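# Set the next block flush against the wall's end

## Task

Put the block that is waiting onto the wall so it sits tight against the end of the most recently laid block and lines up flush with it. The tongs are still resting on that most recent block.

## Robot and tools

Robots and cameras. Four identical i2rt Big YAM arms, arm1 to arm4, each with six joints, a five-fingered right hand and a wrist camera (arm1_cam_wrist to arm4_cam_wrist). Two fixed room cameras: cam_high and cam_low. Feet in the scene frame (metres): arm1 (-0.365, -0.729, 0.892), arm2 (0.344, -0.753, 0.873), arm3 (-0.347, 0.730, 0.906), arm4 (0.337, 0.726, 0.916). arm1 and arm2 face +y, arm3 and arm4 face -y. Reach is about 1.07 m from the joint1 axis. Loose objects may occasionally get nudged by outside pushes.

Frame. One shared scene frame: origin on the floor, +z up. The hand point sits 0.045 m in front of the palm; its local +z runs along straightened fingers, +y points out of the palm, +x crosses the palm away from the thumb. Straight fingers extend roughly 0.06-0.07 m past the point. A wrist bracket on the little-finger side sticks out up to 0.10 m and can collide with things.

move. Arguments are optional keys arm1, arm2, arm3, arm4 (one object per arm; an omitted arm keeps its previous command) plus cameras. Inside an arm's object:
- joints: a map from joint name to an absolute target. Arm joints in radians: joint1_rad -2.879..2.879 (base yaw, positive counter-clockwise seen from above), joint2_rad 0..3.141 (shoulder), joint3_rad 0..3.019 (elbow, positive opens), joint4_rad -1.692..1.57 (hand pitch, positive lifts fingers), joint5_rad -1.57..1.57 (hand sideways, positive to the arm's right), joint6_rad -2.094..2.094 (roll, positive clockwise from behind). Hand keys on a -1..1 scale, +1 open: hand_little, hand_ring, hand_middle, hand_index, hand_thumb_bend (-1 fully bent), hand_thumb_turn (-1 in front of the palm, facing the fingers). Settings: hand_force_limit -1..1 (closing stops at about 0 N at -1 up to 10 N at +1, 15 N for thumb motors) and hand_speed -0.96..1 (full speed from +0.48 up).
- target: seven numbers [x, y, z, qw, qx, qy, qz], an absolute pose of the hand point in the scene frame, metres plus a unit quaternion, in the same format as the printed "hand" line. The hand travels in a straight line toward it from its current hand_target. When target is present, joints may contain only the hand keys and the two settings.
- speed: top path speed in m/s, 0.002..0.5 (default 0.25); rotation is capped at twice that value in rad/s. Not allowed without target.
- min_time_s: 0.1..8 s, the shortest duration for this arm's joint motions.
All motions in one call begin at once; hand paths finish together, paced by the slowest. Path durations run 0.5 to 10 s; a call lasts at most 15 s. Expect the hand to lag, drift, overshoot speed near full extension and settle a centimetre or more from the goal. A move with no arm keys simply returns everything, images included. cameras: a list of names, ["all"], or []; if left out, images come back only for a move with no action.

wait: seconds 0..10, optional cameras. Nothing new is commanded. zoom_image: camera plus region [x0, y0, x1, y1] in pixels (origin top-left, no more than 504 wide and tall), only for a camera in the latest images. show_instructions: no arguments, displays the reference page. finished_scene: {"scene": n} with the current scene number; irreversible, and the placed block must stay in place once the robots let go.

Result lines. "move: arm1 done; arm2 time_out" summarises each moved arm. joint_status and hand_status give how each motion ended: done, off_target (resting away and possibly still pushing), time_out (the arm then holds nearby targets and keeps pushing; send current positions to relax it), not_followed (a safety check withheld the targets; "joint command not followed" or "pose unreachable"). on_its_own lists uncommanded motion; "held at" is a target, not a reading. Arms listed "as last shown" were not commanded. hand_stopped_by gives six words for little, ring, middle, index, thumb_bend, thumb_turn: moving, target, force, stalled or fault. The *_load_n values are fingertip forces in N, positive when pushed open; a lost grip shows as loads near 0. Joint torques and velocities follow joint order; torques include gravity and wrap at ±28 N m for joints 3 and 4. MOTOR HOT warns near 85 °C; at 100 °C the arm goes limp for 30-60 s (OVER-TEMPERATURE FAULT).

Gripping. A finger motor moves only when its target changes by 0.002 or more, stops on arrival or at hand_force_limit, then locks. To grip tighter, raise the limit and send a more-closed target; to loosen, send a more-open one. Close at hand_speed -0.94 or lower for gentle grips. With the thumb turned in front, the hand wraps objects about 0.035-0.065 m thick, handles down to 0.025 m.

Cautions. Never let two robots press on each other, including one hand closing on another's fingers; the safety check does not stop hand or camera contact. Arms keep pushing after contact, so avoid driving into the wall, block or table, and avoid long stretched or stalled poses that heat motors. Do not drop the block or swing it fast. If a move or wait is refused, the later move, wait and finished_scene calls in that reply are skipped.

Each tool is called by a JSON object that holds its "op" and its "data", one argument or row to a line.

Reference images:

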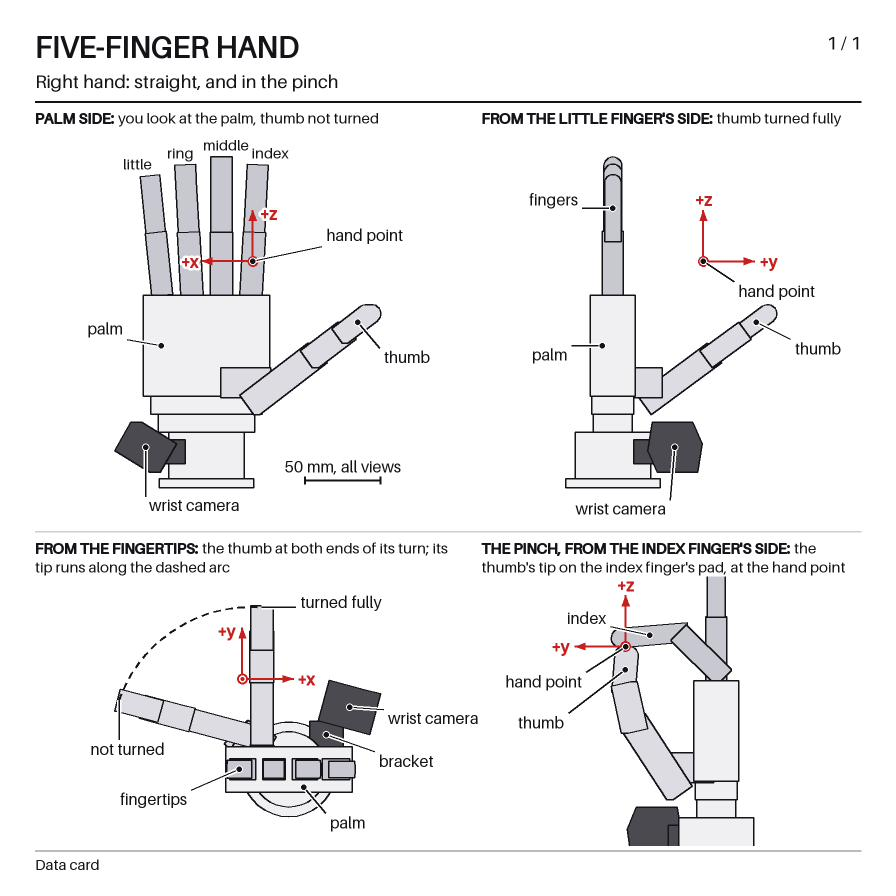

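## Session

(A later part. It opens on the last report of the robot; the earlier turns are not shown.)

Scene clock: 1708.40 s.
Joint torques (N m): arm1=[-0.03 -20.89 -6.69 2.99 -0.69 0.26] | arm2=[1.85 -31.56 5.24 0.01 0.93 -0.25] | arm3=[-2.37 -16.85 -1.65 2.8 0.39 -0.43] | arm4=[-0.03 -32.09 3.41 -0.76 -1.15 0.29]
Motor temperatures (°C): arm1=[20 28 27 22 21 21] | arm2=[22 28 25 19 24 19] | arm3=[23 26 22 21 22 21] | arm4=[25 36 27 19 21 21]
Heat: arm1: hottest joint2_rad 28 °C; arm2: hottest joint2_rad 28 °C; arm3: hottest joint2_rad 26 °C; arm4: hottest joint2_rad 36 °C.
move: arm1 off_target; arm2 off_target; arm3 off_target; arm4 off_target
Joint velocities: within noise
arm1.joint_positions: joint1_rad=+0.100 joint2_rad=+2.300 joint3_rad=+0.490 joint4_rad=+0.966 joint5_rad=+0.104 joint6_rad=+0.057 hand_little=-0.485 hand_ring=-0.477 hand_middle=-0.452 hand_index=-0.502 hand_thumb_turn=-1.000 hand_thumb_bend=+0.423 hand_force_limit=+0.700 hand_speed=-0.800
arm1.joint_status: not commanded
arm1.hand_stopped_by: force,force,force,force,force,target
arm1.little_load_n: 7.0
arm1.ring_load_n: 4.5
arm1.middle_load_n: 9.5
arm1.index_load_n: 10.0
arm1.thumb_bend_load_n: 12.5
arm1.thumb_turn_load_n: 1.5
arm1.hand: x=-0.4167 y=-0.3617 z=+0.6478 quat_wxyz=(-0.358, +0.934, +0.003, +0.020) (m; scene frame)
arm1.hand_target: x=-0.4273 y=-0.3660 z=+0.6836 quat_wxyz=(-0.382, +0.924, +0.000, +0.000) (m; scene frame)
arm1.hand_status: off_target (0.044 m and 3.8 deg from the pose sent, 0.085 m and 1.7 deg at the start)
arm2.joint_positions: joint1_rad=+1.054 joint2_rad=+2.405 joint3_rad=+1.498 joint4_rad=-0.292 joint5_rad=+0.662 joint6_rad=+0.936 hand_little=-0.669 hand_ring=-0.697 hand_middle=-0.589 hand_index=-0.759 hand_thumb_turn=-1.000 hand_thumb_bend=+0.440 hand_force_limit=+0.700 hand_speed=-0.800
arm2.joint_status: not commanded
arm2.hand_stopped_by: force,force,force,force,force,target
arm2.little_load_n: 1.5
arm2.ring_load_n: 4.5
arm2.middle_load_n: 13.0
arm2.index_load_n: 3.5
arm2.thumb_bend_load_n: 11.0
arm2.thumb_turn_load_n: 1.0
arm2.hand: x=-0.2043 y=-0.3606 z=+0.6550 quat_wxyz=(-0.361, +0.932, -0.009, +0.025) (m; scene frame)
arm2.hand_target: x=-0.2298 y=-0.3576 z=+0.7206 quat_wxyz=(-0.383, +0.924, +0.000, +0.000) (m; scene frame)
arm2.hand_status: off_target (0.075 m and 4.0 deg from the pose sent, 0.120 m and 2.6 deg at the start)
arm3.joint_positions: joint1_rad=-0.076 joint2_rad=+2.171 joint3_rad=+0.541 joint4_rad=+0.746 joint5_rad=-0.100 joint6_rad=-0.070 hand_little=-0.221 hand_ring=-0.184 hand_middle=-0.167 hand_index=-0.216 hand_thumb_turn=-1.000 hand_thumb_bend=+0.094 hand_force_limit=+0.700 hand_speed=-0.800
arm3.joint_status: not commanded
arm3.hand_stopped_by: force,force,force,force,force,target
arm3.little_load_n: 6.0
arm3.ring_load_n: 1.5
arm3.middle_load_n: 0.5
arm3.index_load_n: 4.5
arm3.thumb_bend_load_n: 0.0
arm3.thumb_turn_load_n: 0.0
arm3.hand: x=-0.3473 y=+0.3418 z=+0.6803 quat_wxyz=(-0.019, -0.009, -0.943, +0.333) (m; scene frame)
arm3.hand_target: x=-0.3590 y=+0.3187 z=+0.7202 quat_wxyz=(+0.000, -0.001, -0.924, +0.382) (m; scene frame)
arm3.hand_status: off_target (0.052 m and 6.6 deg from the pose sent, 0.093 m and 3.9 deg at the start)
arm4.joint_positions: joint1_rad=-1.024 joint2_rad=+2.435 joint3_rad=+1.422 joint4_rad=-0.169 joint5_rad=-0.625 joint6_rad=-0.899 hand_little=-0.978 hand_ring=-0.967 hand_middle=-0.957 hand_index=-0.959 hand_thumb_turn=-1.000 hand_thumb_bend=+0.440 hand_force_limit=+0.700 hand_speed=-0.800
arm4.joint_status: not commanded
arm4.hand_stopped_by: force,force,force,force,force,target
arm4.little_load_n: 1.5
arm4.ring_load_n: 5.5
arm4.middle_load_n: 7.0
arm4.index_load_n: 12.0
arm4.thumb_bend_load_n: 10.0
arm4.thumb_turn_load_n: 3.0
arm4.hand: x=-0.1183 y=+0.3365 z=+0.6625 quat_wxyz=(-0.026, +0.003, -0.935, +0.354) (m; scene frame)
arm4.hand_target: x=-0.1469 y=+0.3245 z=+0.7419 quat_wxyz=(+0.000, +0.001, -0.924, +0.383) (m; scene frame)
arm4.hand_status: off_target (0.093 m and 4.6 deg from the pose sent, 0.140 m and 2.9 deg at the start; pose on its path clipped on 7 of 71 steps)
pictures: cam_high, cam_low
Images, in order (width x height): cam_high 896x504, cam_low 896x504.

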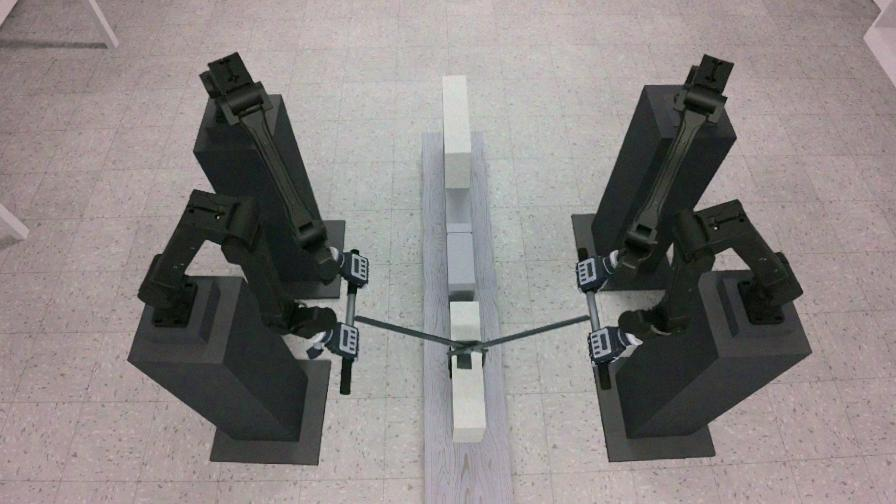

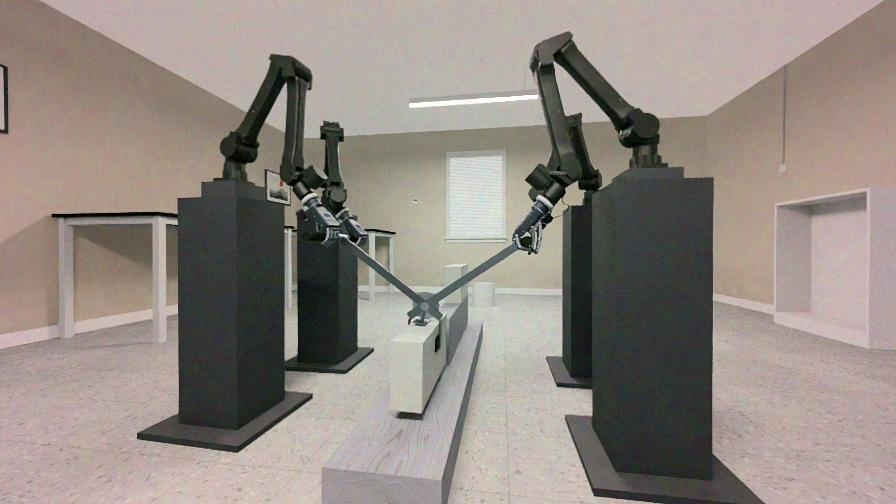

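{"op": "move", "data": {
  "arm1": {"target": [-0.428, -0.366, 0.735, 0.3827, -0.9239, 0, 0], "speed": 0.04},
  "arm2": {"target": [-0.230, -0.358, 0.775, 0.3827, -0.9239, 0, 0], "speed": 0.04},
  "arm3": {"target": [-0.360, 0.318, 0.768, 0, 0, 0.9239, -0.3827], "speed": 0.04},
  "arm4": {"target": [-0.148, 0.325, 0.802, 0, 0, 0.9239, -0.3827], "speed": 0.04},
  "cameras": ["cam_high", "cam_low"]
}}

{"op": "zoom_image", "data": {
  "camera": "cam_low",
  "region": [320, 180, 560, 440]
}}

{"op": "zoom_image", "data": {
  "camera": "cam_high",
  "region": [400, 280, 540, 460]
}}

Scene clock: 1728.40 s.
Joint torques (N m): arm1=[0.21 -19.78 -4.7 2.85 -0.52 0.29] | arm2=[1.79 -30.92 6.41 -0.01 1.05 -0.28] | arm3=[-2.37 -15.97 0.2 2.54 0.33 -0.42] | arm4=[-0.26 -32.79 4.72 -0.7 -1.27 0.29]
Motor temperatures (°C): arm1=[20 29 27 22 21 21] | arm2=[22 28 26 19 24 19] | arm3=[23 27 21 21 22 21] | arm4=[25 40 27 19 22 20]
Heat: arm1: hottest joint2_rad 29 °C; arm2: hottest joint2_rad 28 °C; arm3: hottest joint2_rad 27 °C; arm4: hottest joint2_rad 40 °C.
move: arm1 off_target; arm2 off_target; arm3 off_target; arm4 off_target
Joint velocities: within noise
arm1.joint_positions: joint1_rad=+0.100 joint2_rad=+2.088 joint3_rad=+0.433 joint4_rad=+0.806 joint5_rad=+0.101 joint6_rad=+0.057 hand_little=-0.485 hand_ring=-0.477 hand_middle=-0.452 hand_index=-0.502 hand_thumb_turn=-1.000 hand_thumb_bend=+0.423 hand_force_limit=+0.700 hand_speed=-0.800
arm1.joint_status: not commanded
arm1.hand_stopped_by: force,force,force,force,force,target
arm1.little_load_n: 6.5
arm1.ring_load_n: 4.5
arm1.middle_load_n: 9.5
arm1.index_load_n: 12.5
arm1.thumb_bend_load_n: 12.5
arm1.thumb_turn_load_n: 1.0
arm1.hand: x=-0.4175 y=-0.3609 z=+0.6964 quat_wxyz=(-0.356, +0.934, +0.004, +0.018) (m; scene frame)
arm1.hand_target: x=-0.4275 y=-0.3655 z=+0.7288 quat_wxyz=(-0.383, +0.924, +0.000, +0.000) (m; scene frame)
arm1.hand_status: off_target (0.040 m and 3.9 deg from the pose sent, 0.088 m and 3.8 deg at the start)
arm2.joint_positions: joint1_rad=+1.054 joint2_rad=+2.311 joint3_rad=+1.485 joint4_rad=-0.383 joint5_rad=+0.658 joint6_rad=+0.942 hand_little=-0.669 hand_ring=-0.697 hand_middle=-0.589 hand_index=-0.759 hand_thumb_turn=-1.000 hand_thumb_bend=+0.440 hand_force_limit=+0.700 hand_speed=-0.800
arm2.joint_status: not commanded
arm2.hand_stopped_by: force,force,force,force,force,target
arm2.little_load_n: 3.0
arm2.ring_load_n: 5.0
arm2.middle_load_n: 13.0
arm2.index_load_n: 1.5
arm2.thumb_bend_load_n: 11.5
arm2.thumb_turn_load_n: 1.0
arm2.hand: x=-0.2049 y=-0.3604 z=+0.7036 quat_wxyz=(-0.358, +0.933, -0.010, +0.028) (m; scene frame)
arm2.hand_target: x=-0.2295 y=-0.3578 z=+0.7712 quat_wxyz=(-0.383, +0.924, -0.001, +0.000) (m; scene frame)
arm2.hand_status: off_target (0.076 m and 4.5 deg from the pose sent, 0.123 m and 4.0 deg at the start)
arm3.joint_positions: joint1_rad=-0.076 joint2_rad=+1.988 joint3_rad=+0.501 joint4_rad=+0.602 joint5_rad=-0.098 joint6_rad=-0.070 hand_little=-0.221 hand_ring=-0.184 hand_middle=-0.167 hand_index=-0.216 hand_thumb_turn=-1.000 hand_thumb_bend=+0.094 hand_force_limit=+0.700 hand_speed=-0.800
arm3.joint_status: not commanded
arm3.hand_stopped_by: force,force,force,force,force,target
arm3.little_load_n: 6.5
arm3.ring_load_n: 2.0
arm3.middle_load_n: 0.5
arm3.index_load_n: 4.5
arm3.thumb_bend_load_n: 0.0
arm3.thumb_turn_load_n: 0.0
arm3.hand: x=-0.3481 y=+0.3411 z=+0.7252 quat_wxyz=(-0.018, -0.010, -0.943, +0.332) (m; scene frame)
arm3.hand_target: x=-0.3592 y=+0.3183 z=+0.7636 quat_wxyz=(+0.001, -0.001, -0.924, +0.382) (m; scene frame)
arm3.hand_status: off_target (0.050 m and 6.6 deg from the pose sent, 0.092 m and 6.6 deg at the start)
arm4.joint_positions: joint1_rad=-1.024 joint2_rad=+2.339 joint3_rad=+1.397 joint4_rad=-0.253 joint5_rad=-0.623 joint6_rad=-0.907 hand_little=-0.978 hand_ring=-0.967 hand_middle=-0.957 hand_index=-0.959 hand_thumb_turn=-1.000 hand_thumb_bend=+0.440 hand_force_limit=+0.700 hand_speed=-0.800
arm4.joint_status: not commanded
arm4.hand_stopped_by: force,force,force,force,force,target
arm4.little_load_n: 0.0
arm4.ring_load_n: 4.0
arm4.middle_load_n: 6.5
arm4.index_load_n: 12.5
arm4.thumb_bend_load_n: 10.0
arm4.thumb_turn_load_n: 3.0
arm4.hand: x=-0.1182 y=+0.3377 z=+0.7078 quat_wxyz=(-0.029, +0.004, -0.936, +0.350) (m; scene frame)
arm4.hand_target: x=-0.1465 y=+0.3248 z=+0.7936 quat_wxyz=(+0.000, +0.001, -0.924, +0.383) (m; scene frame)
arm4.hand_status: off_target (0.100 m and 5.2 deg from the pose sent, 0.143 m and 4.6 deg at the start; pose on its path clipped on 46 of 67 steps)
pictures: cam_high, cam_low
Images, in order (width x height): cam_high 896x504, cam_low 896x504.

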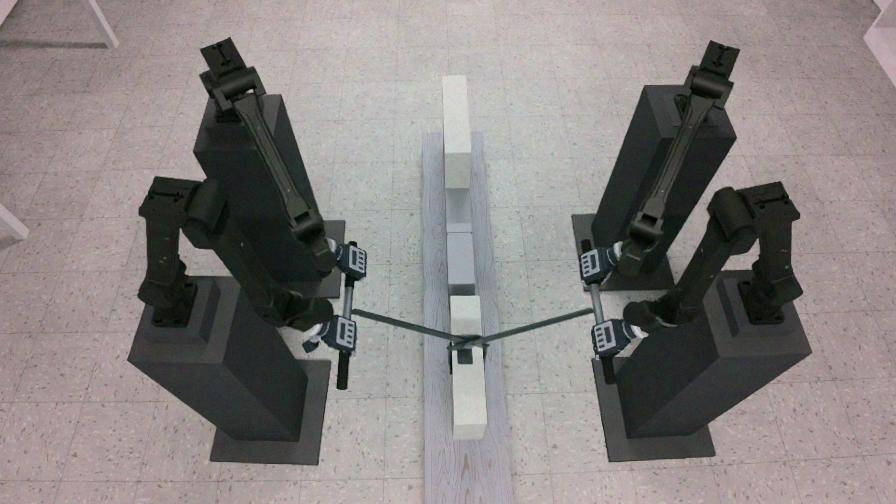

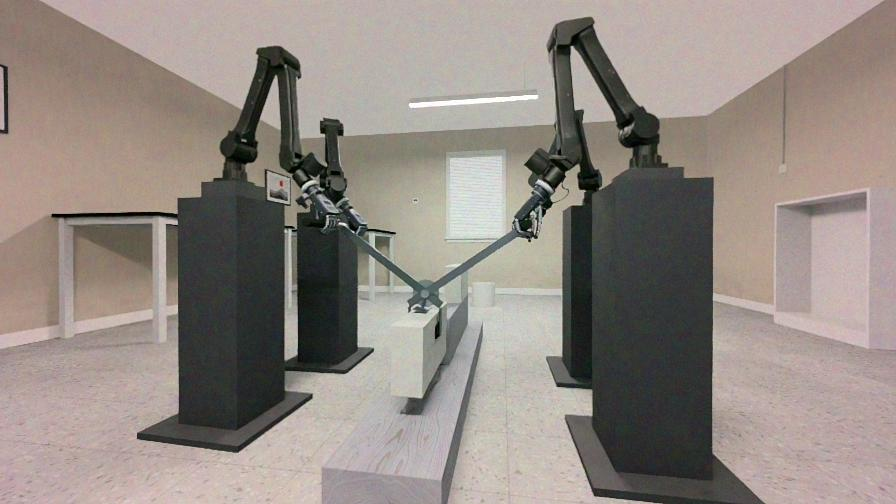

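Scaled by 1.938.

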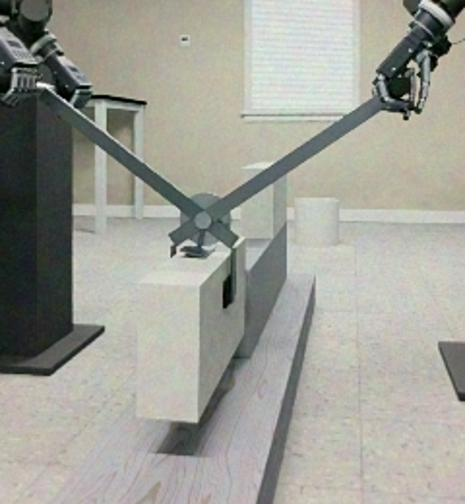

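Scaled by 2.800.

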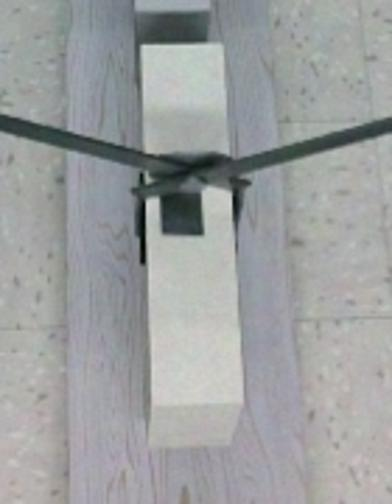

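{"op": "move", "data": {
  "arm1": {"target": [-0.398, -0.366, 0.795, 0.3827, -0.9239, 0, 0], "speed": 0.05},
  "arm2": {"target": [-0.198, -0.360, 0.840, 0.3827, -0.9239, 0, 0], "speed": 0.05},
  "arm3": {"target": [-0.330, 0.320, 0.828, 0, 0, 0.9239, -0.3827], "speed": 0.05},
  "arm4": {"target": [-0.116, 0.328, 0.868, 0, 0, 0.9239, -0.3827], "speed": 0.05},
  "cameras": ["cam_high", "cam_low"]
}}

{"op": "zoom_image", "data": {
  "camera": "cam_low",
  "region": [320, 180, 560, 440]
}}

{"op": "zoom_image", "data": {
  "camera": "cam_high",
  "region": [400, 280, 540, 460]
}}

Scene clock: 1741.70 s.
Joint torques (N m): arm1=[-0.79 -17.67 -0.43 1.76 -0.88 0.15] | arm2=[1.73 -29.86 7.28 0.21 1 -0.36] | arm3=[-1.44 -14.51 2.69 2.09 0.67 -0.37] | arm4=[-0.56 -32.56 5.41 -0.98 -1.17 0.41]
Motor temperatures (°C): arm1=[20 29 27 22 21 21] | arm2=[22 28 26 19 24 19] | arm3=[23 27 21 21 22 21] | arm4=[25 37 27 19 23 20]
Heat: arm1: hottest joint2_rad 29 °C; arm2: hottest joint2_rad 28 °C; arm3: hottest joint2_rad 27 °C; arm4: hottest joint2_rad 37 °C.
move: arm1 off_target; arm2 off_target; arm3 off_target; arm4 off_target
Joint velocities: within noise
arm1.joint_positions: joint1_rad=+0.003 joint2_rad=+1.768 joint3_rad=+0.380 joint4_rad=+0.546 joint5_rad=+0.032 joint6_rad=-0.012 hand_little=-0.485 hand_ring=-0.477 hand_middle=-0.452 hand_index=-0.502 hand_thumb_turn=-1.000 hand_thumb_bend=+0.423 hand_force_limit=+0.700 hand_speed=-0.800
arm1.joint_status: not commanded
arm1.hand_stopped_by: force,force,force,force,force,target
arm1.little_load_n: 6.5
arm1.ring_load_n: 5.0
arm1.middle_load_n: 9.5
arm1.index_load_n: 14.0
arm1.thumb_bend_load_n: 12.5
arm1.thumb_turn_load_n: 1.5
arm1.hand: x=-0.3911 y=-0.3627 z=+0.7644 quat_wxyz=(-0.357, +0.934, +0.003, +0.015) (m; scene frame)
arm1.hand_target: x=-0.3979 y=-0.3651 z=+0.7902 quat_wxyz=(-0.383, +0.924, +0.000, +0.000) (m; scene frame)
arm1.hand_status: off_target (0.031 m and 3.7 deg from the pose sent, 0.101 m and 3.9 deg at the start)
arm2.joint_positions: joint1_rad=+1.034 joint2_rad=+2.145 joint3_rad=+1.388 joint4_rad=-0.444 joint5_rad=+0.650 joint6_rad=+0.926 hand_little=-0.669 hand_ring=-0.697 hand_middle=-0.589 hand_index=-0.760 hand_thumb_turn=-1.000 hand_thumb_bend=+0.440 hand_force_limit=+0.700 hand_speed=-0.800
arm2.joint_status: not commanded
arm2.hand_stopped_by: force,force,force,force,force,target
arm2.little_load_n: 4.0
arm2.ring_load_n: 4.5
arm2.middle_load_n: 13.0
arm2.index_load_n: 0.0
arm2.thumb_bend_load_n: 11.0
arm2.thumb_turn_load_n: 1.0
arm2.hand: x=-0.1777 y=-0.3627 z=+0.7691 quat_wxyz=(-0.356, +0.934, -0.012, +0.029) (m; scene frame)
arm2.hand_target: x=-0.1972 y=-0.3598 z=+0.8361 quat_wxyz=(-0.383, +0.924, -0.001, +0.001) (m; scene frame)
arm2.hand_status: off_target (0.074 m and 4.8 deg from the pose sent, 0.137 m and 4.5 deg at the start)
arm3.joint_positions: joint1_rad=+0.007 joint2_rad=+1.726 joint3_rad=+0.472 joint4_rad=+0.383 joint5_rad=-0.040 joint6_rad=-0.010 hand_little=-0.221 hand_ring=-0.184 hand_middle=-0.167 hand_index=-0.216 hand_thumb_turn=-1.000 hand_thumb_bend=+0.094 hand_force_limit=+0.700 hand_speed=-0.800
arm3.joint_status: not commanded
arm3.hand_stopped_by: force,force,force,force,force,target
arm3.little_load_n: 7.0
arm3.ring_load_n: 2.0
arm3.middle_load_n: 0.5
arm3.index_load_n: 4.0
arm3.thumb_bend_load_n: 0.0
arm3.thumb_turn_load_n: 0.0
arm3.hand: x=-0.3233 y=+0.3382 z=+0.7895 quat_wxyz=(-0.015, -0.008, -0.941, +0.337) (m; scene frame)
arm3.hand_target: x=-0.3293 y=+0.3196 z=+0.8245 quat_wxyz=(+0.000, -0.001, -0.924, +0.383) (m; scene frame)
arm3.hand_status: off_target (0.043 m and 5.9 deg from the pose sent, 0.106 m and 6.6 deg at the start)
arm4.joint_positions: joint1_rad=-0.997 joint2_rad=+2.175 joint3_rad=+1.297 joint4_rad=-0.306 joint5_rad=-0.614 joint6_rad=-0.886 hand_little=-0.978 hand_ring=-0.968 hand_middle=-0.957 hand_index=-0.959 hand_thumb_turn=-1.000 hand_thumb_bend=+0.440 hand_force_limit=+0.700 hand_speed=-0.800
arm4.joint_status: not commanded
arm4.hand_stopped_by: force,force,force,force,force,target
arm4.little_load_n: 0.0
arm4.ring_load_n: 4.0
arm4.middle_load_n: 6.5
arm4.index_load_n: 13.0
arm4.thumb_bend_load_n: 10.0
arm4.thumb_turn_load_n: 3.0
arm4.hand: x=-0.0922 y=+0.3369 z=+0.7708 quat_wxyz=(-0.030, +0.008, -0.937, +0.349) (m; scene frame)
arm4.hand_target: x=-0.1143 y=+0.3274 z=+0.8582 quat_wxyz=(+0.000, +0.001, -0.924, +0.383) (m; scene frame)
arm4.hand_status: off_target (0.100 m and 5.5 deg from the pose sent, 0.161 m and 5.2 deg at the start; pose on its path clipped on 64 of 71 steps)
pictures: cam_high, cam_low
Images, in order (width x height): cam_high 896x504, cam_low 896x504.

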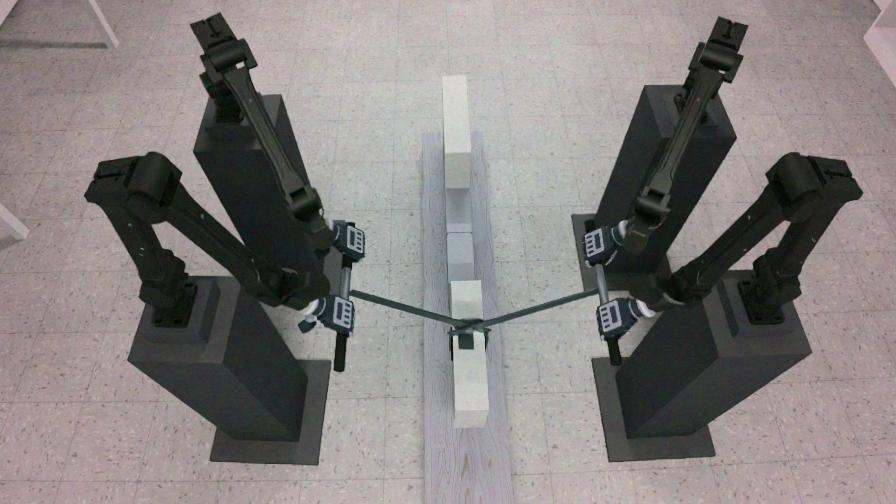

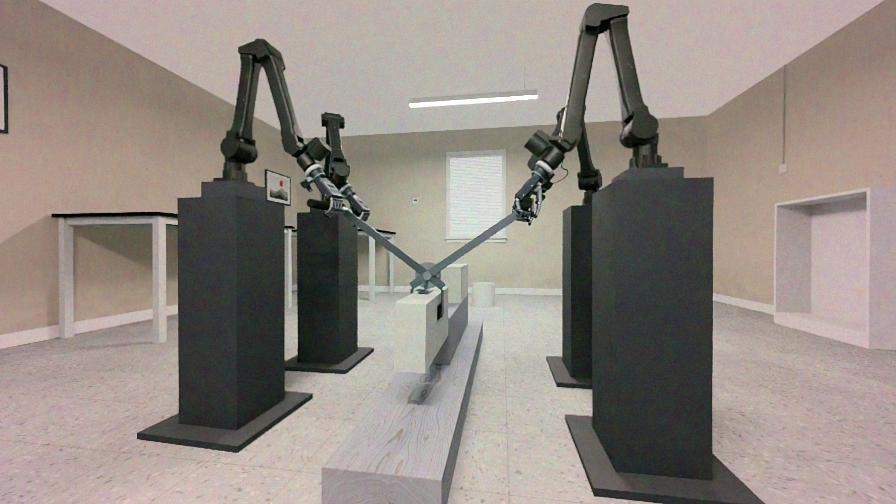

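Scaled by 1.938.

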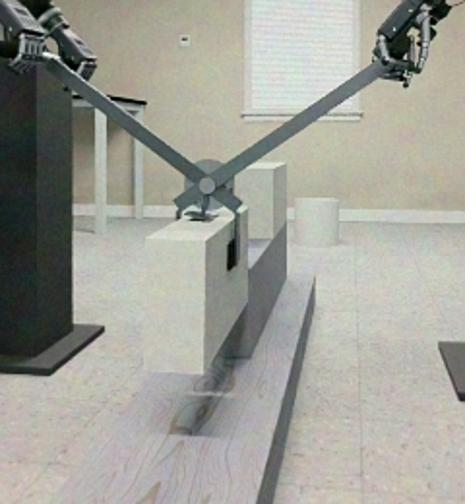

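Scaled by 2.800.

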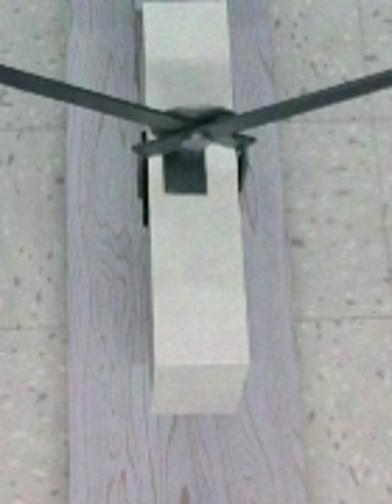

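{"op": "move", "data": {
  "arm1": {"target": [-0.380, -0.366, 0.865, 0.3827, -0.9239, 0, 0], "speed": 0.05},
  "arm2": {"target": [-0.180, -0.362, 0.915, 0.3827, -0.9239, 0, 0], "speed": 0.05},
  "arm3": {"target": [-0.312, 0.322, 0.898, 0, 0, 0.9239, -0.3827], "speed": 0.05},
  "arm4": {"target": [-0.098, 0.330, 0.945, 0, 0, 0.9239, -0.3827], "speed": 0.05},
  "cameras": ["cam_high", "cam_low"]
}}

{"op": "zoom_image", "data": {
  "camera": "cam_low",
  "region": [320, 180, 560, 440]
}}

{"op": "zoom_image", "data": {
  "camera": "cam_high",
  "region": [400, 220, 540, 440]
}}

Scene clock: 1753.13 s.
Joint torques (N m): arm1=[-1.44 -15.62 4.21 0.28 -0.89 0.11] | arm2=[1.79 -28.98 8.85 0.29 1.05 -0.45] | arm3=[-0.91 -13.04 6.19 0.87 0.72 -0.33] | arm4=[-0.03 -30.92 6.65 -1.07 -1.07 0.45]
Motor temperatures (°C): arm1=[20 30 26 22 21 21] | arm2=[22 30 26 19 25 19] | arm3=[23 28 21 21 22 21] | arm4=[25 36 28 19 23 20]
Heat: arm1: hottest joint2_rad 30 °C; arm2: hottest joint2_rad 30 °C; arm3: hottest joint2_rad 28 °C; arm4: hottest joint2_rad 36 °C.
move: arm1 off_target; arm2 off_target; arm3 off_target; arm4 off_target
Joint velocities: within noise
arm1.joint_positions: joint1_rad=-0.057 joint2_rad=+1.435 joint3_rad=+0.393 joint4_rad=+0.219 joint5_rad=-0.014 joint6_rad=-0.055 hand_little=-0.485 hand_ring=-0.477 hand_middle=-0.452 hand_index=-0.502 hand_thumb_turn=-1.000 hand_thumb_bend=+0.423 hand_force_limit=+0.700 hand_speed=-0.800
arm1.joint_status: not commanded
arm1.hand_stopped_by: force,force,force,force,force,target
arm1.little_load_n: 6.0
arm1.ring_load_n: 5.0
arm1.middle_load_n: 10.0
arm1.index_load_n: 17.0
arm1.thumb_bend_load_n: 12.5
arm1.thumb_turn_load_n: 1.0
arm1.hand: x=-0.3754 y=-0.3606 z=+0.8393 quat_wxyz=(-0.365, +0.931, +0.003, +0.012) (m; scene frame)
arm1.hand_target: x=-0.3800 y=-0.3644 z=+0.8610 quat_wxyz=(-0.383, +0.924, +0.000, +0.000) (m; scene frame)
arm1.hand_status: off_target (0.027 m and 2.6 deg from the pose sent, 0.101 m and 3.7 deg at the start)
arm2.joint_positions: joint1_rad=+1.022 joint2_rad=+2.003 joint3_rad=+1.374 joint4_rad=-0.580 joint5_rad=+0.645 joint6_rad=+0.922 hand_little=-0.669 hand_ring=-0.697 hand_middle=-0.589 hand_index=-0.760 hand_thumb_turn=-1.000 hand_thumb_bend=+0.440 hand_force_limit=+0.700 hand_speed=-0.800
arm2.joint_status: not commanded
arm2.hand_stopped_by: force,force,force,force,force,target
arm2.little_load_n: 5.5
arm2.ring_load_n: 3.5
arm2.middle_load_n: 12.5
arm2.index_load_n: 0.0
arm2.thumb_bend_load_n: 11.0
arm2.thumb_turn_load_n: 1.0
arm2.hand: x=-0.1619 y=-0.3643 z=+0.8400 quat_wxyz=(-0.352, +0.935, -0.014, +0.033) (m; scene frame)
arm2.hand_target: x=-0.1789 y=-0.3620 z=+0.9115 quat_wxyz=(-0.383, +0.924, -0.001, +0.001) (m; scene frame)
arm2.hand_status: off_target (0.077 m and 5.6 deg from the pose sent, 0.146 m and 4.8 deg at the start)
arm3.joint_positions: joint1_rad=+0.061 joint2_rad=+1.464 joint3_rad=+0.488 joint4_rad=+0.119 joint5_rad=+0.001 joint6_rad=+0.028 hand_little=-0.221 hand_ring=-0.184 hand_middle=-0.167 hand_index=-0.216 hand_thumb_turn=-1.000 hand_thumb_bend=+0.094 hand_force_limit=+0.700 hand_speed=-0.800
arm3.joint_status: not commanded
arm3.hand_stopped_by: force,force,force,force,force,target
arm3.little_load_n: 9.0
arm3.ring_load_n: 3.5
arm3.middle_load_n: 1.0
arm3.index_load_n: 3.5
arm3.thumb_bend_load_n: 0.0
arm3.thumb_turn_load_n: 0.0
arm3.hand: x=-0.3086 y=+0.3376 z=+0.8574 quat_wxyz=(-0.011, -0.008, -0.939, +0.343) (m; scene frame)
arm3.hand_target: x=-0.3114 y=+0.3213 z=+0.8946 quat_wxyz=(+0.000, -0.001, -0.924, +0.383) (m; scene frame)
arm3.hand_status: off_target (0.044 m and 5.2 deg from the pose sent, 0.110 m and 5.9 deg at the start)
arm4.joint_positions: joint1_rad=-0.981 joint2_rad=+2.026 joint3_rad=+1.262 joint4_rad=-0.422 joint5_rad=-0.608 joint6_rad=-0.876 hand_little=-0.978 hand_ring=-0.968 hand_middle=-0.957 hand_index=-0.959 hand_thumb_turn=-1.000 hand_thumb_bend=+0.440 hand_force_limit=+0.700 hand_speed=-0.800
arm4.joint_status: not commanded
arm4.hand_stopped_by: force,force,force,force,force,target
arm4.little_load_n: 0.0
arm4.ring_load_n: 2.0
arm4.middle_load_n: 6.0
arm4.index_load_n: 13.5
arm4.thumb_bend_load_n: 9.5
arm4.thumb_turn_load_n: 3.0
arm4.hand: x=-0.0766 y=+0.3369 z=+0.8380 quat_wxyz=(-0.033, +0.010, -0.937, +0.346) (m; scene frame)
arm4.hand_target: x=-0.0943 y=+0.3302 z=+0.9268 quat_wxyz=(+0.000, +0.001, -0.924, +0.383) (m; scene frame)
arm4.hand_status: off_target (0.109 m and 6.0 deg from the pose sent, 0.175 m and 5.5 deg at the start; pose on its path clipped on 71 of 77 steps)
pictures: cam_high, cam_low
Images, in order (width x height): cam_high 896x504, cam_low 896x504.

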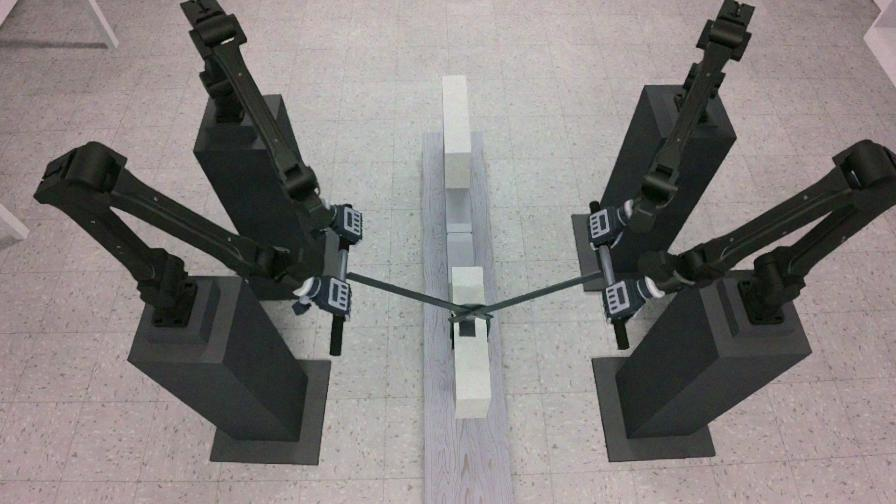

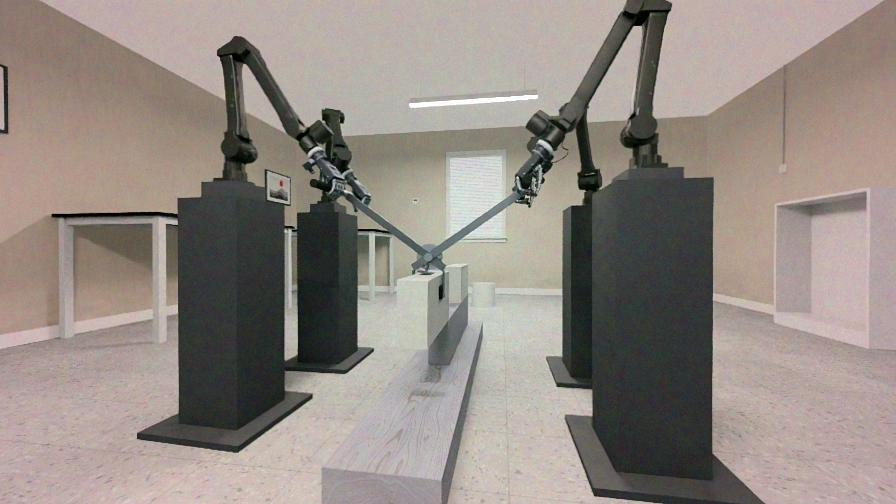

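Scaled by 1.938.

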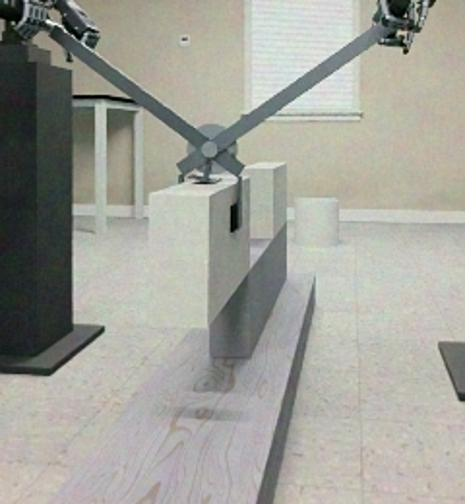

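Scaled by 2.291.

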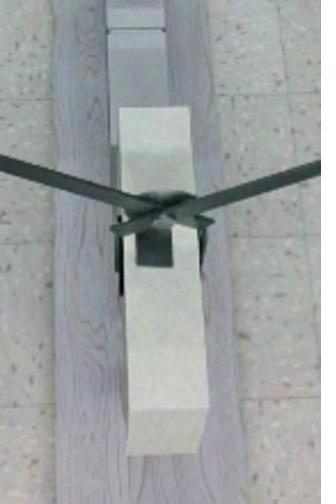

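{"op": "move", "data": {
  "arm1": {"target": [-0.195, -0.366, 0.887, 0.3827, -0.9239, 0, 0], "speed": 0.07},
  "arm2": {"target": [0.003, -0.362, 0.908, 0.3827, -0.9239, 0, 0], "speed": 0.07},
  "arm3": {"target": [-0.127, 0.322, 0.920, 0, 0, 0.9239, -0.3827], "speed": 0.07},
  "arm4": {"target": [0.086, 0.330, 0.915, 0, 0, 0.9239, -0.3827], "speed": 0.07},
  "cameras": ["cam_high", "cam_low"]
}}

{"op": "zoom_image", "data": {
  "camera": "cam_low",
  "region": [320, 180, 560, 440]
}}

{"op": "zoom_image", "data": {
  "camera": "cam_high",
  "region": [380, 120, 540, 400]
}}

Scene clock: 1776.13 s.
Joint torques (N m): arm1=[-3.14 -14.97 7.42 -0.25 -1.87 0.17] | arm2=[1.26 -23.18 6.84 0.84 0.9 -0.25] | arm3=[0.62 -12.63 8.39 0.44 1.57 -0.33] | arm4=[0.5 -24.29 4.34 0.47 -0.84 0.38]
Motor temperatures (°C): arm1=[20 29 26 22 22 21] | arm2=[22 29 26 19 25 19] | arm3=[23 28 22 21 22 21] | arm4=[25 36 28 19 23 20]
Heat: arm1: hottest joint2_rad 29 °C; arm2: hottest joint2_rad 29 °C; arm3: hottest joint2_rad 28 °C; arm4: hottest joint2_rad 36 °C.
move: arm1 off_target; arm2 off_target; arm3 off_target; arm4 off_target
Joint velocities: within noise
arm1.joint_positions: joint1_rad=-0.619 joint2_rad=+1.497 joint3_rad=+0.573 joint4_rad=+0.006 joint5_rad=-0.389 joint6_rad=-0.501 hand_little=-0.486 hand_ring=-0.477 hand_middle=-0.452 hand_index=-0.501 hand_thumb_turn=-1.000 hand_thumb_bend=+0.423 hand_force_limit=+0.700 hand_speed=-0.800
arm1.joint_status: not commanded
arm1.hand_stopped_by: force,force,force,force,force,target
arm1.little_load_n: 0.0
arm1.ring_load_n: 0.0
arm1.middle_load_n: 10.0
arm1.index_load_n: 22.0
arm1.thumb_bend_load_n: 12.0
arm1.thumb_turn_load_n: 1.0
arm1.hand: x=-0.1968 y=-0.3671 z=+0.8575 quat_wxyz=(-0.364, +0.931, +0.009, +0.011) (m; scene frame)
arm1.hand_target: x=-0.1948 y=-0.3652 z=+0.8846 quat_wxyz=(-0.383, +0.924, +0.000, +0.001) (m; scene frame)
arm1.hand_status: off_target (0.030 m and 2.8 deg from the pose sent, 0.187 m and 2.6 deg at the start)
arm2.joint_positions: joint1_rad=+0.808 joint2_rad=+1.669 joint3_rad=+0.895 joint4_rad=-0.293 joint5_rad=+0.532 joint6_rad=+0.671 hand_little=-0.669 hand_ring=-0.697 hand_middle=-0.589 hand_index=-0.759 hand_thumb_turn=-1.000 hand_thumb_bend=+0.440 hand_force_limit=+0.700 hand_speed=-0.800
arm2.joint_status: not commanded
arm2.hand_stopped_by: force,force,force,force,force,target
arm2.little_load_n: 2.5
arm2.ring_load_n: 5.5
arm2.middle_load_n: 13.0
arm2.index_load_n: 3.5
arm2.thumb_bend_load_n: 11.5
arm2.thumb_turn_load_n: 1.0
arm2.hand: x=+0.0122 y=-0.3673 z=+0.8554 quat_wxyz=(-0.348, +0.937, -0.005, +0.024) (m; scene frame)
arm2.hand_target: x=+0.0032 y=-0.3616 z=+0.9045 quat_wxyz=(-0.382, +0.924, -0.001, +0.001) (m; scene frame)
arm2.hand_status: off_target (0.054 m and 5.2 deg from the pose sent, 0.178 m and 5.6 deg at the start)
arm3.joint_positions: joint1_rad=+0.575 joint2_rad=+1.514 joint3_rad=+0.641 joint4_rad=-0.056 joint5_rad=+0.352 joint6_rad=+0.420 hand_little=-0.221 hand_ring=-0.184 hand_middle=-0.168 hand_index=-0.217 hand_thumb_turn=-1.000 hand_thumb_bend=+0.094 hand_force_limit=+0.700 hand_speed=-0.800
arm3.joint_status: not commanded
arm3.hand_stopped_by: force,force,force,force,force,target
arm3.little_load_n: 12.5
arm3.ring_load_n: 1.0
arm3.middle_load_n: 0.0
arm3.index_load_n: 0.0
arm3.thumb_bend_load_n: 0.0
arm3.thumb_turn_load_n: 0.0
arm3.hand: x=-0.1380 y=+0.3381 z=+0.8775 quat_wxyz=(+0.002, -0.006, -0.938, +0.346) (m; scene frame)
arm3.hand_target: x=-0.1269 y=+0.3222 z=+0.9183 quat_wxyz=(-0.001, -0.001, -0.924, +0.383) (m; scene frame)
arm3.hand_status: off_target (0.047 m and 4.6 deg from the pose sent, 0.193 m and 5.2 deg at the start)
arm4.joint_positions: joint1_rad=-0.747 joint2_rad=+1.733 joint3_rad=+0.819 joint4_rad=-0.127 joint5_rad=-0.482 joint6_rad=-0.622 hand_little=-0.978 hand_ring=-0.968 hand_middle=-0.957 hand_index=-0.959 hand_thumb_turn=-1.000 hand_thumb_bend=+0.440 hand_force_limit=+0.700 hand_speed=-0.800
arm4.joint_status: not commanded
arm4.hand_stopped_by: force,force,force,force,force,target
arm4.little_load_n: 3.5
arm4.ring_load_n: 7.5
arm4.middle_load_n: 7.0
arm4.index_load_n: 10.5
arm4.thumb_bend_load_n: 10.0
arm4.thumb_turn_load_n: 3.0
arm4.hand: x=+0.0923 y=+0.3374 z=+0.8563 quat_wxyz=(-0.022, +0.005, -0.939, +0.344) (m; scene frame)
arm4.hand_target: x=+0.0863 y=+0.3291 z=+0.9089 quat_wxyz=(-0.001, +0.001, -0.924, +0.383) (m; scene frame)
arm4.hand_status: off_target (0.059 m and 5.4 deg from the pose sent, 0.180 m and 6.0 deg at the start)
pictures: cam_high, cam_low
Images, in order (width x height): cam_high 896x504, cam_low 896x504.

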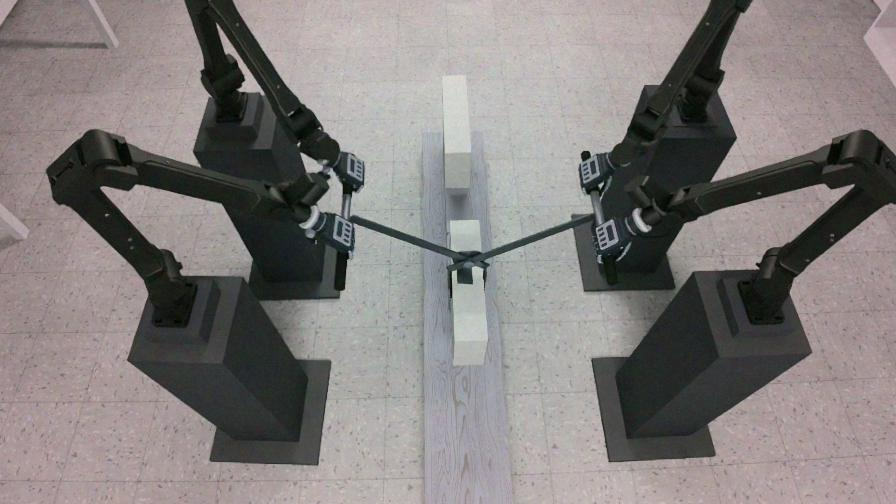

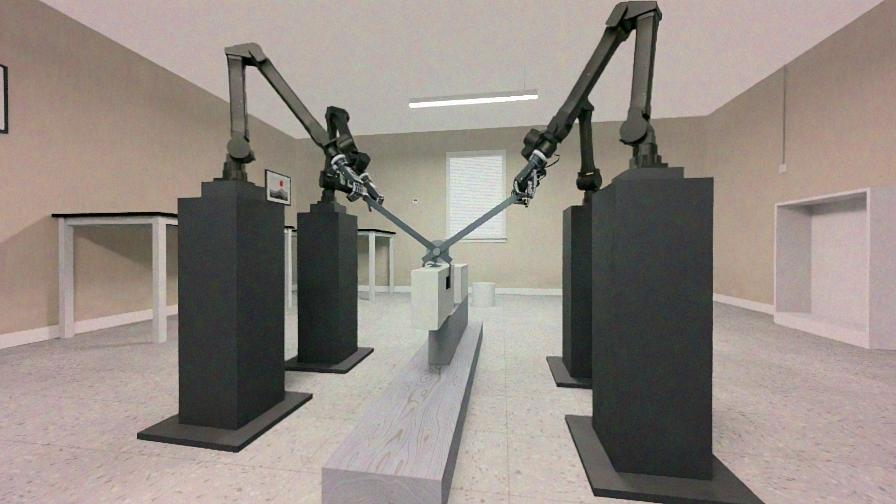

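Scaled by 1.938.

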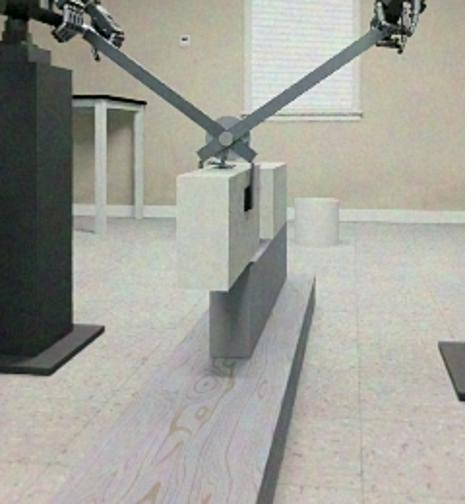

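Scaled by 1.800.

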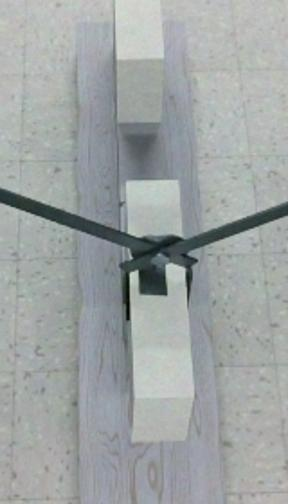

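{"op": "move", "data": {
  "arm1": {"target": [-0.010, -0.354, 0.902, 0.3825, -0.9233, -0.0134, -0.0322], "speed": 0.07},
  "arm2": {"target": [0.190, -0.350, 0.892, 0.3827, -0.9239, 0, 0], "speed": 0.07},
  "arm3": {"target": [0.058, 0.334, 0.932, 0.0322, 0.0134, 0.9233, -0.3825], "speed": 0.07},
  "arm4": {"target": [0.272, 0.342, 0.898, 0, 0, 0.9239, -0.3827], "speed": 0.07},
  "cameras": ["cam_high", "cam_low"]
}}

{"op": "zoom_image", "data": {
  "camera": "cam_low",
  "region": [320, 180, 560, 440]
}}

{"op": "zoom_image", "data": {
  "camera": "cam_high",
  "region": [380, 60, 540, 340]
}}

Scene clock: 1817.40 s.
Joint torques (N m): arm1=[-2.37 -20.95 9.24 -0.29 -1.5 0.24] | arm2=[-0.32 -19.08 5.83 1.17 0.21 -0.13] | arm3=[-0.15 -14.92 9.91 0.66 1.2 -0.39] | arm4=[1.9 -18.26 3.54 0.91 -0.3 0.1]
Motor temperatures (°C): arm1=[20 30 27 22 27 21] | arm2=[22 28 26 19 24 19] | arm3=[23 28 25 21 25 21] | arm4=[24 38 28 19 22 20]
Heat: arm1: hottest joint2_rad 30 °C; arm2: hottest joint2_rad 28 °C; arm3: hottest joint2_rad 28 °C; arm4: hottest joint2_rad 38 °C.
move: arm1 off_target; arm2 off_target; arm3 off_target; arm4 off_target
Joint velocities: within noise
arm1.joint_positions: joint1_rad=-0.912 joint2_rad=+1.765 joint3_rad=+0.960 joint4_rad=-0.232 joint5_rad=-0.533 joint6_rad=-0.805 hand_little=-0.486 hand_ring=-0.477 hand_middle=-0.452 hand_index=-0.502 hand_thumb_turn=-1.000 hand_thumb_bend=+0.423 hand_force_limit=+0.700 hand_speed=-0.800
arm1.joint_status: not commanded
arm1.hand_stopped_by: force,force,force,force,force,target
arm1.little_load_n: 1.0
arm1.ring_load_n: 0.5
arm1.middle_load_n: 9.5
arm1.index_load_n: 10.5
arm1.thumb_bend_load_n: 12.0
arm1.thumb_turn_load_n: 1.0
arm1.hand: x=-0.0199 y=-0.3589 z=+0.8557 quat_wxyz=(-0.359, +0.933, +0.021, +0.025) (m; scene frame)
arm1.hand_target: x=-0.0103 y=-0.3539 z=+0.8995 quat_wxyz=(-0.383, +0.923, +0.014, +0.033) (m; scene frame)
arm1.hand_status: off_target (0.048 m and 3.2 deg from the pose sent, 0.193 m and 3.4 deg at the start)
arm2.joint_positions: joint1_rad=+0.400 joint2_rad=+1.451 joint3_rad=+0.595 joint4_rad=-0.052 joint5_rad=+0.277 joint6_rad=+0.294 hand_little=-0.669 hand_ring=-0.698 hand_middle=-0.589 hand_index=-0.758 hand_thumb_turn=-1.000 hand_thumb_bend=+0.440 hand_force_limit=+0.700 hand_speed=-0.800
arm2.joint_status: not commanded
arm2.hand_stopped_by: force,force,force,force,force,target
arm2.little_load_n: 0.0
arm2.ring_load_n: 0.0
arm2.middle_load_n: 13.0
arm2.index_load_n: 13.5
arm2.thumb_bend_load_n: 11.0
arm2.thumb_turn_load_n: 1.0
arm2.hand: x=+0.1891 y=-0.3579 z=+0.8531 quat_wxyz=(-0.346, +0.938, +0.001, +0.011) (m; scene frame)
arm2.hand_target: x=+0.1895 y=-0.3490 z=+0.8888 quat_wxyz=(-0.383, +0.924, +0.000, +0.000) (m; scene frame)
arm2.hand_status: off_target (0.040 m and 4.7 deg from the pose sent, 0.182 m and 5.1 deg at the start)
arm3.joint_positions: joint1_rad=+0.917 joint2_rad=+1.731 joint3_rad=+0.950 joint4_rad=-0.269 joint5_rad=+0.531 joint6_rad=+0.755 hand_little=-0.221 hand_ring=-0.184 hand_middle=-0.168 hand_index=-0.217 hand_thumb_turn=-1.000 hand_thumb_bend=+0.094 hand_force_limit=+0.700 hand_speed=-0.800
arm3.joint_status: not commanded
arm3.hand_stopped_by: force,force,force,force,force,target
arm3.little_load_n: 6.0
arm3.ring_load_n: 0.0
arm3.middle_load_n: 0.0
arm3.index_load_n: 0.0
arm3.thumb_bend_load_n: 0.0
arm3.thumb_turn_load_n: 0.0
arm3.hand: x=+0.0361 y=+0.3514 z=+0.8802 quat_wxyz=(-0.010, -0.015, -0.937, +0.348) (m; scene frame)
arm3.hand_target: x=+0.0569 y=+0.3353 z=+0.9314 quat_wxyz=(-0.033, -0.014, -0.923, +0.383) (m; scene frame)
arm3.hand_status: off_target (0.059 m and 4.9 deg from the pose sent, 0.204 m and 6.1 deg at the start)
arm4.joint_positions: joint1_rad=-0.337 joint2_rad=+1.512 joint3_rad=+0.497 joint4_rad=+0.118 joint5_rad=-0.211 joint6_rad=-0.238 hand_little=-0.977 hand_ring=-0.967 hand_middle=-0.957 hand_index=-0.960 hand_thumb_turn=-1.000 hand_thumb_bend=+0.440 hand_force_limit=+0.700 hand_speed=-0.800
arm4.joint_status: not commanded
arm4.hand_stopped_by: force,force,force,force,force,target
arm4.little_load_n: 16.5
arm4.ring_load_n: 14.0
arm4.middle_load_n: 6.5
arm4.index_load_n: 4.5
arm4.thumb_bend_load_n: 10.5
arm4.thumb_turn_load_n: 3.5
arm4.hand: x=+0.2667 y=+0.3480 z=+0.8603 quat_wxyz=(-0.006, -0.010, -0.939, +0.345) (m; scene frame)
arm4.hand_target: x=+0.2719 y=+0.3407 z=+0.8932 quat_wxyz=(-0.001, +0.000, -0.924, +0.383) (m; scene frame)
arm4.hand_status: off_target (0.039 m and 4.8 deg from the pose sent, 0.185 m and 5.4 deg at the start)
pictures: cam_high, cam_low
Images, in order (width x height): cam_high 896x504, cam_low 896x504.

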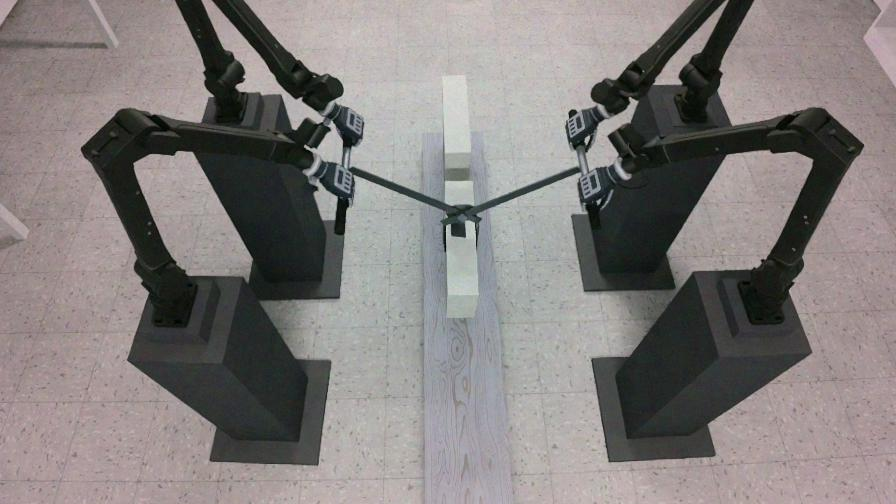

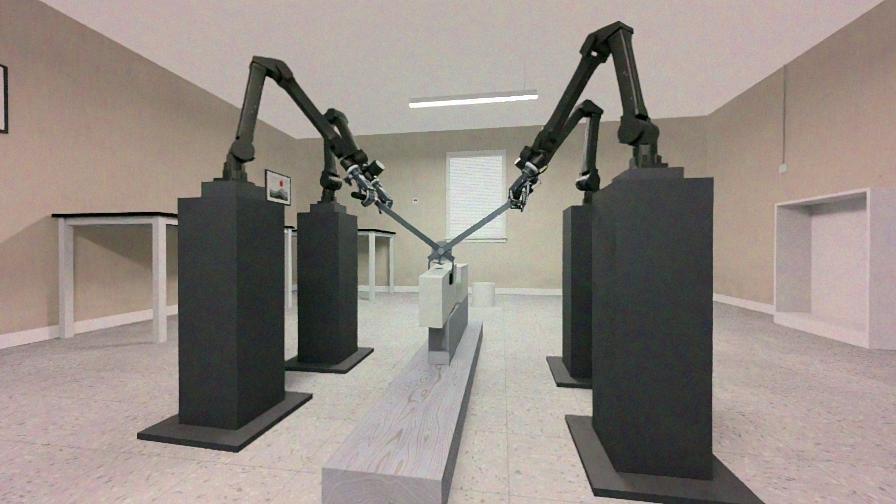

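Scaled by 1.938.

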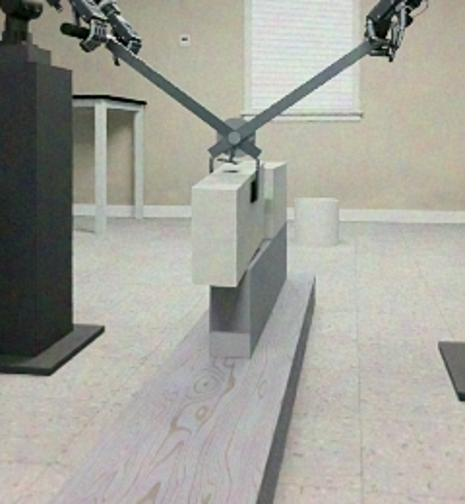

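Scaled by 1.800.

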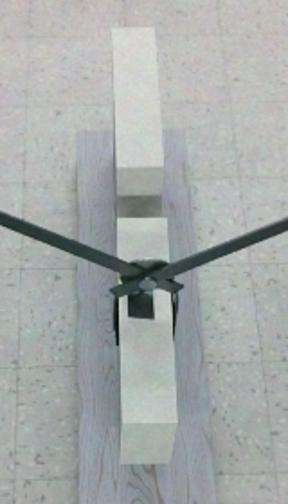

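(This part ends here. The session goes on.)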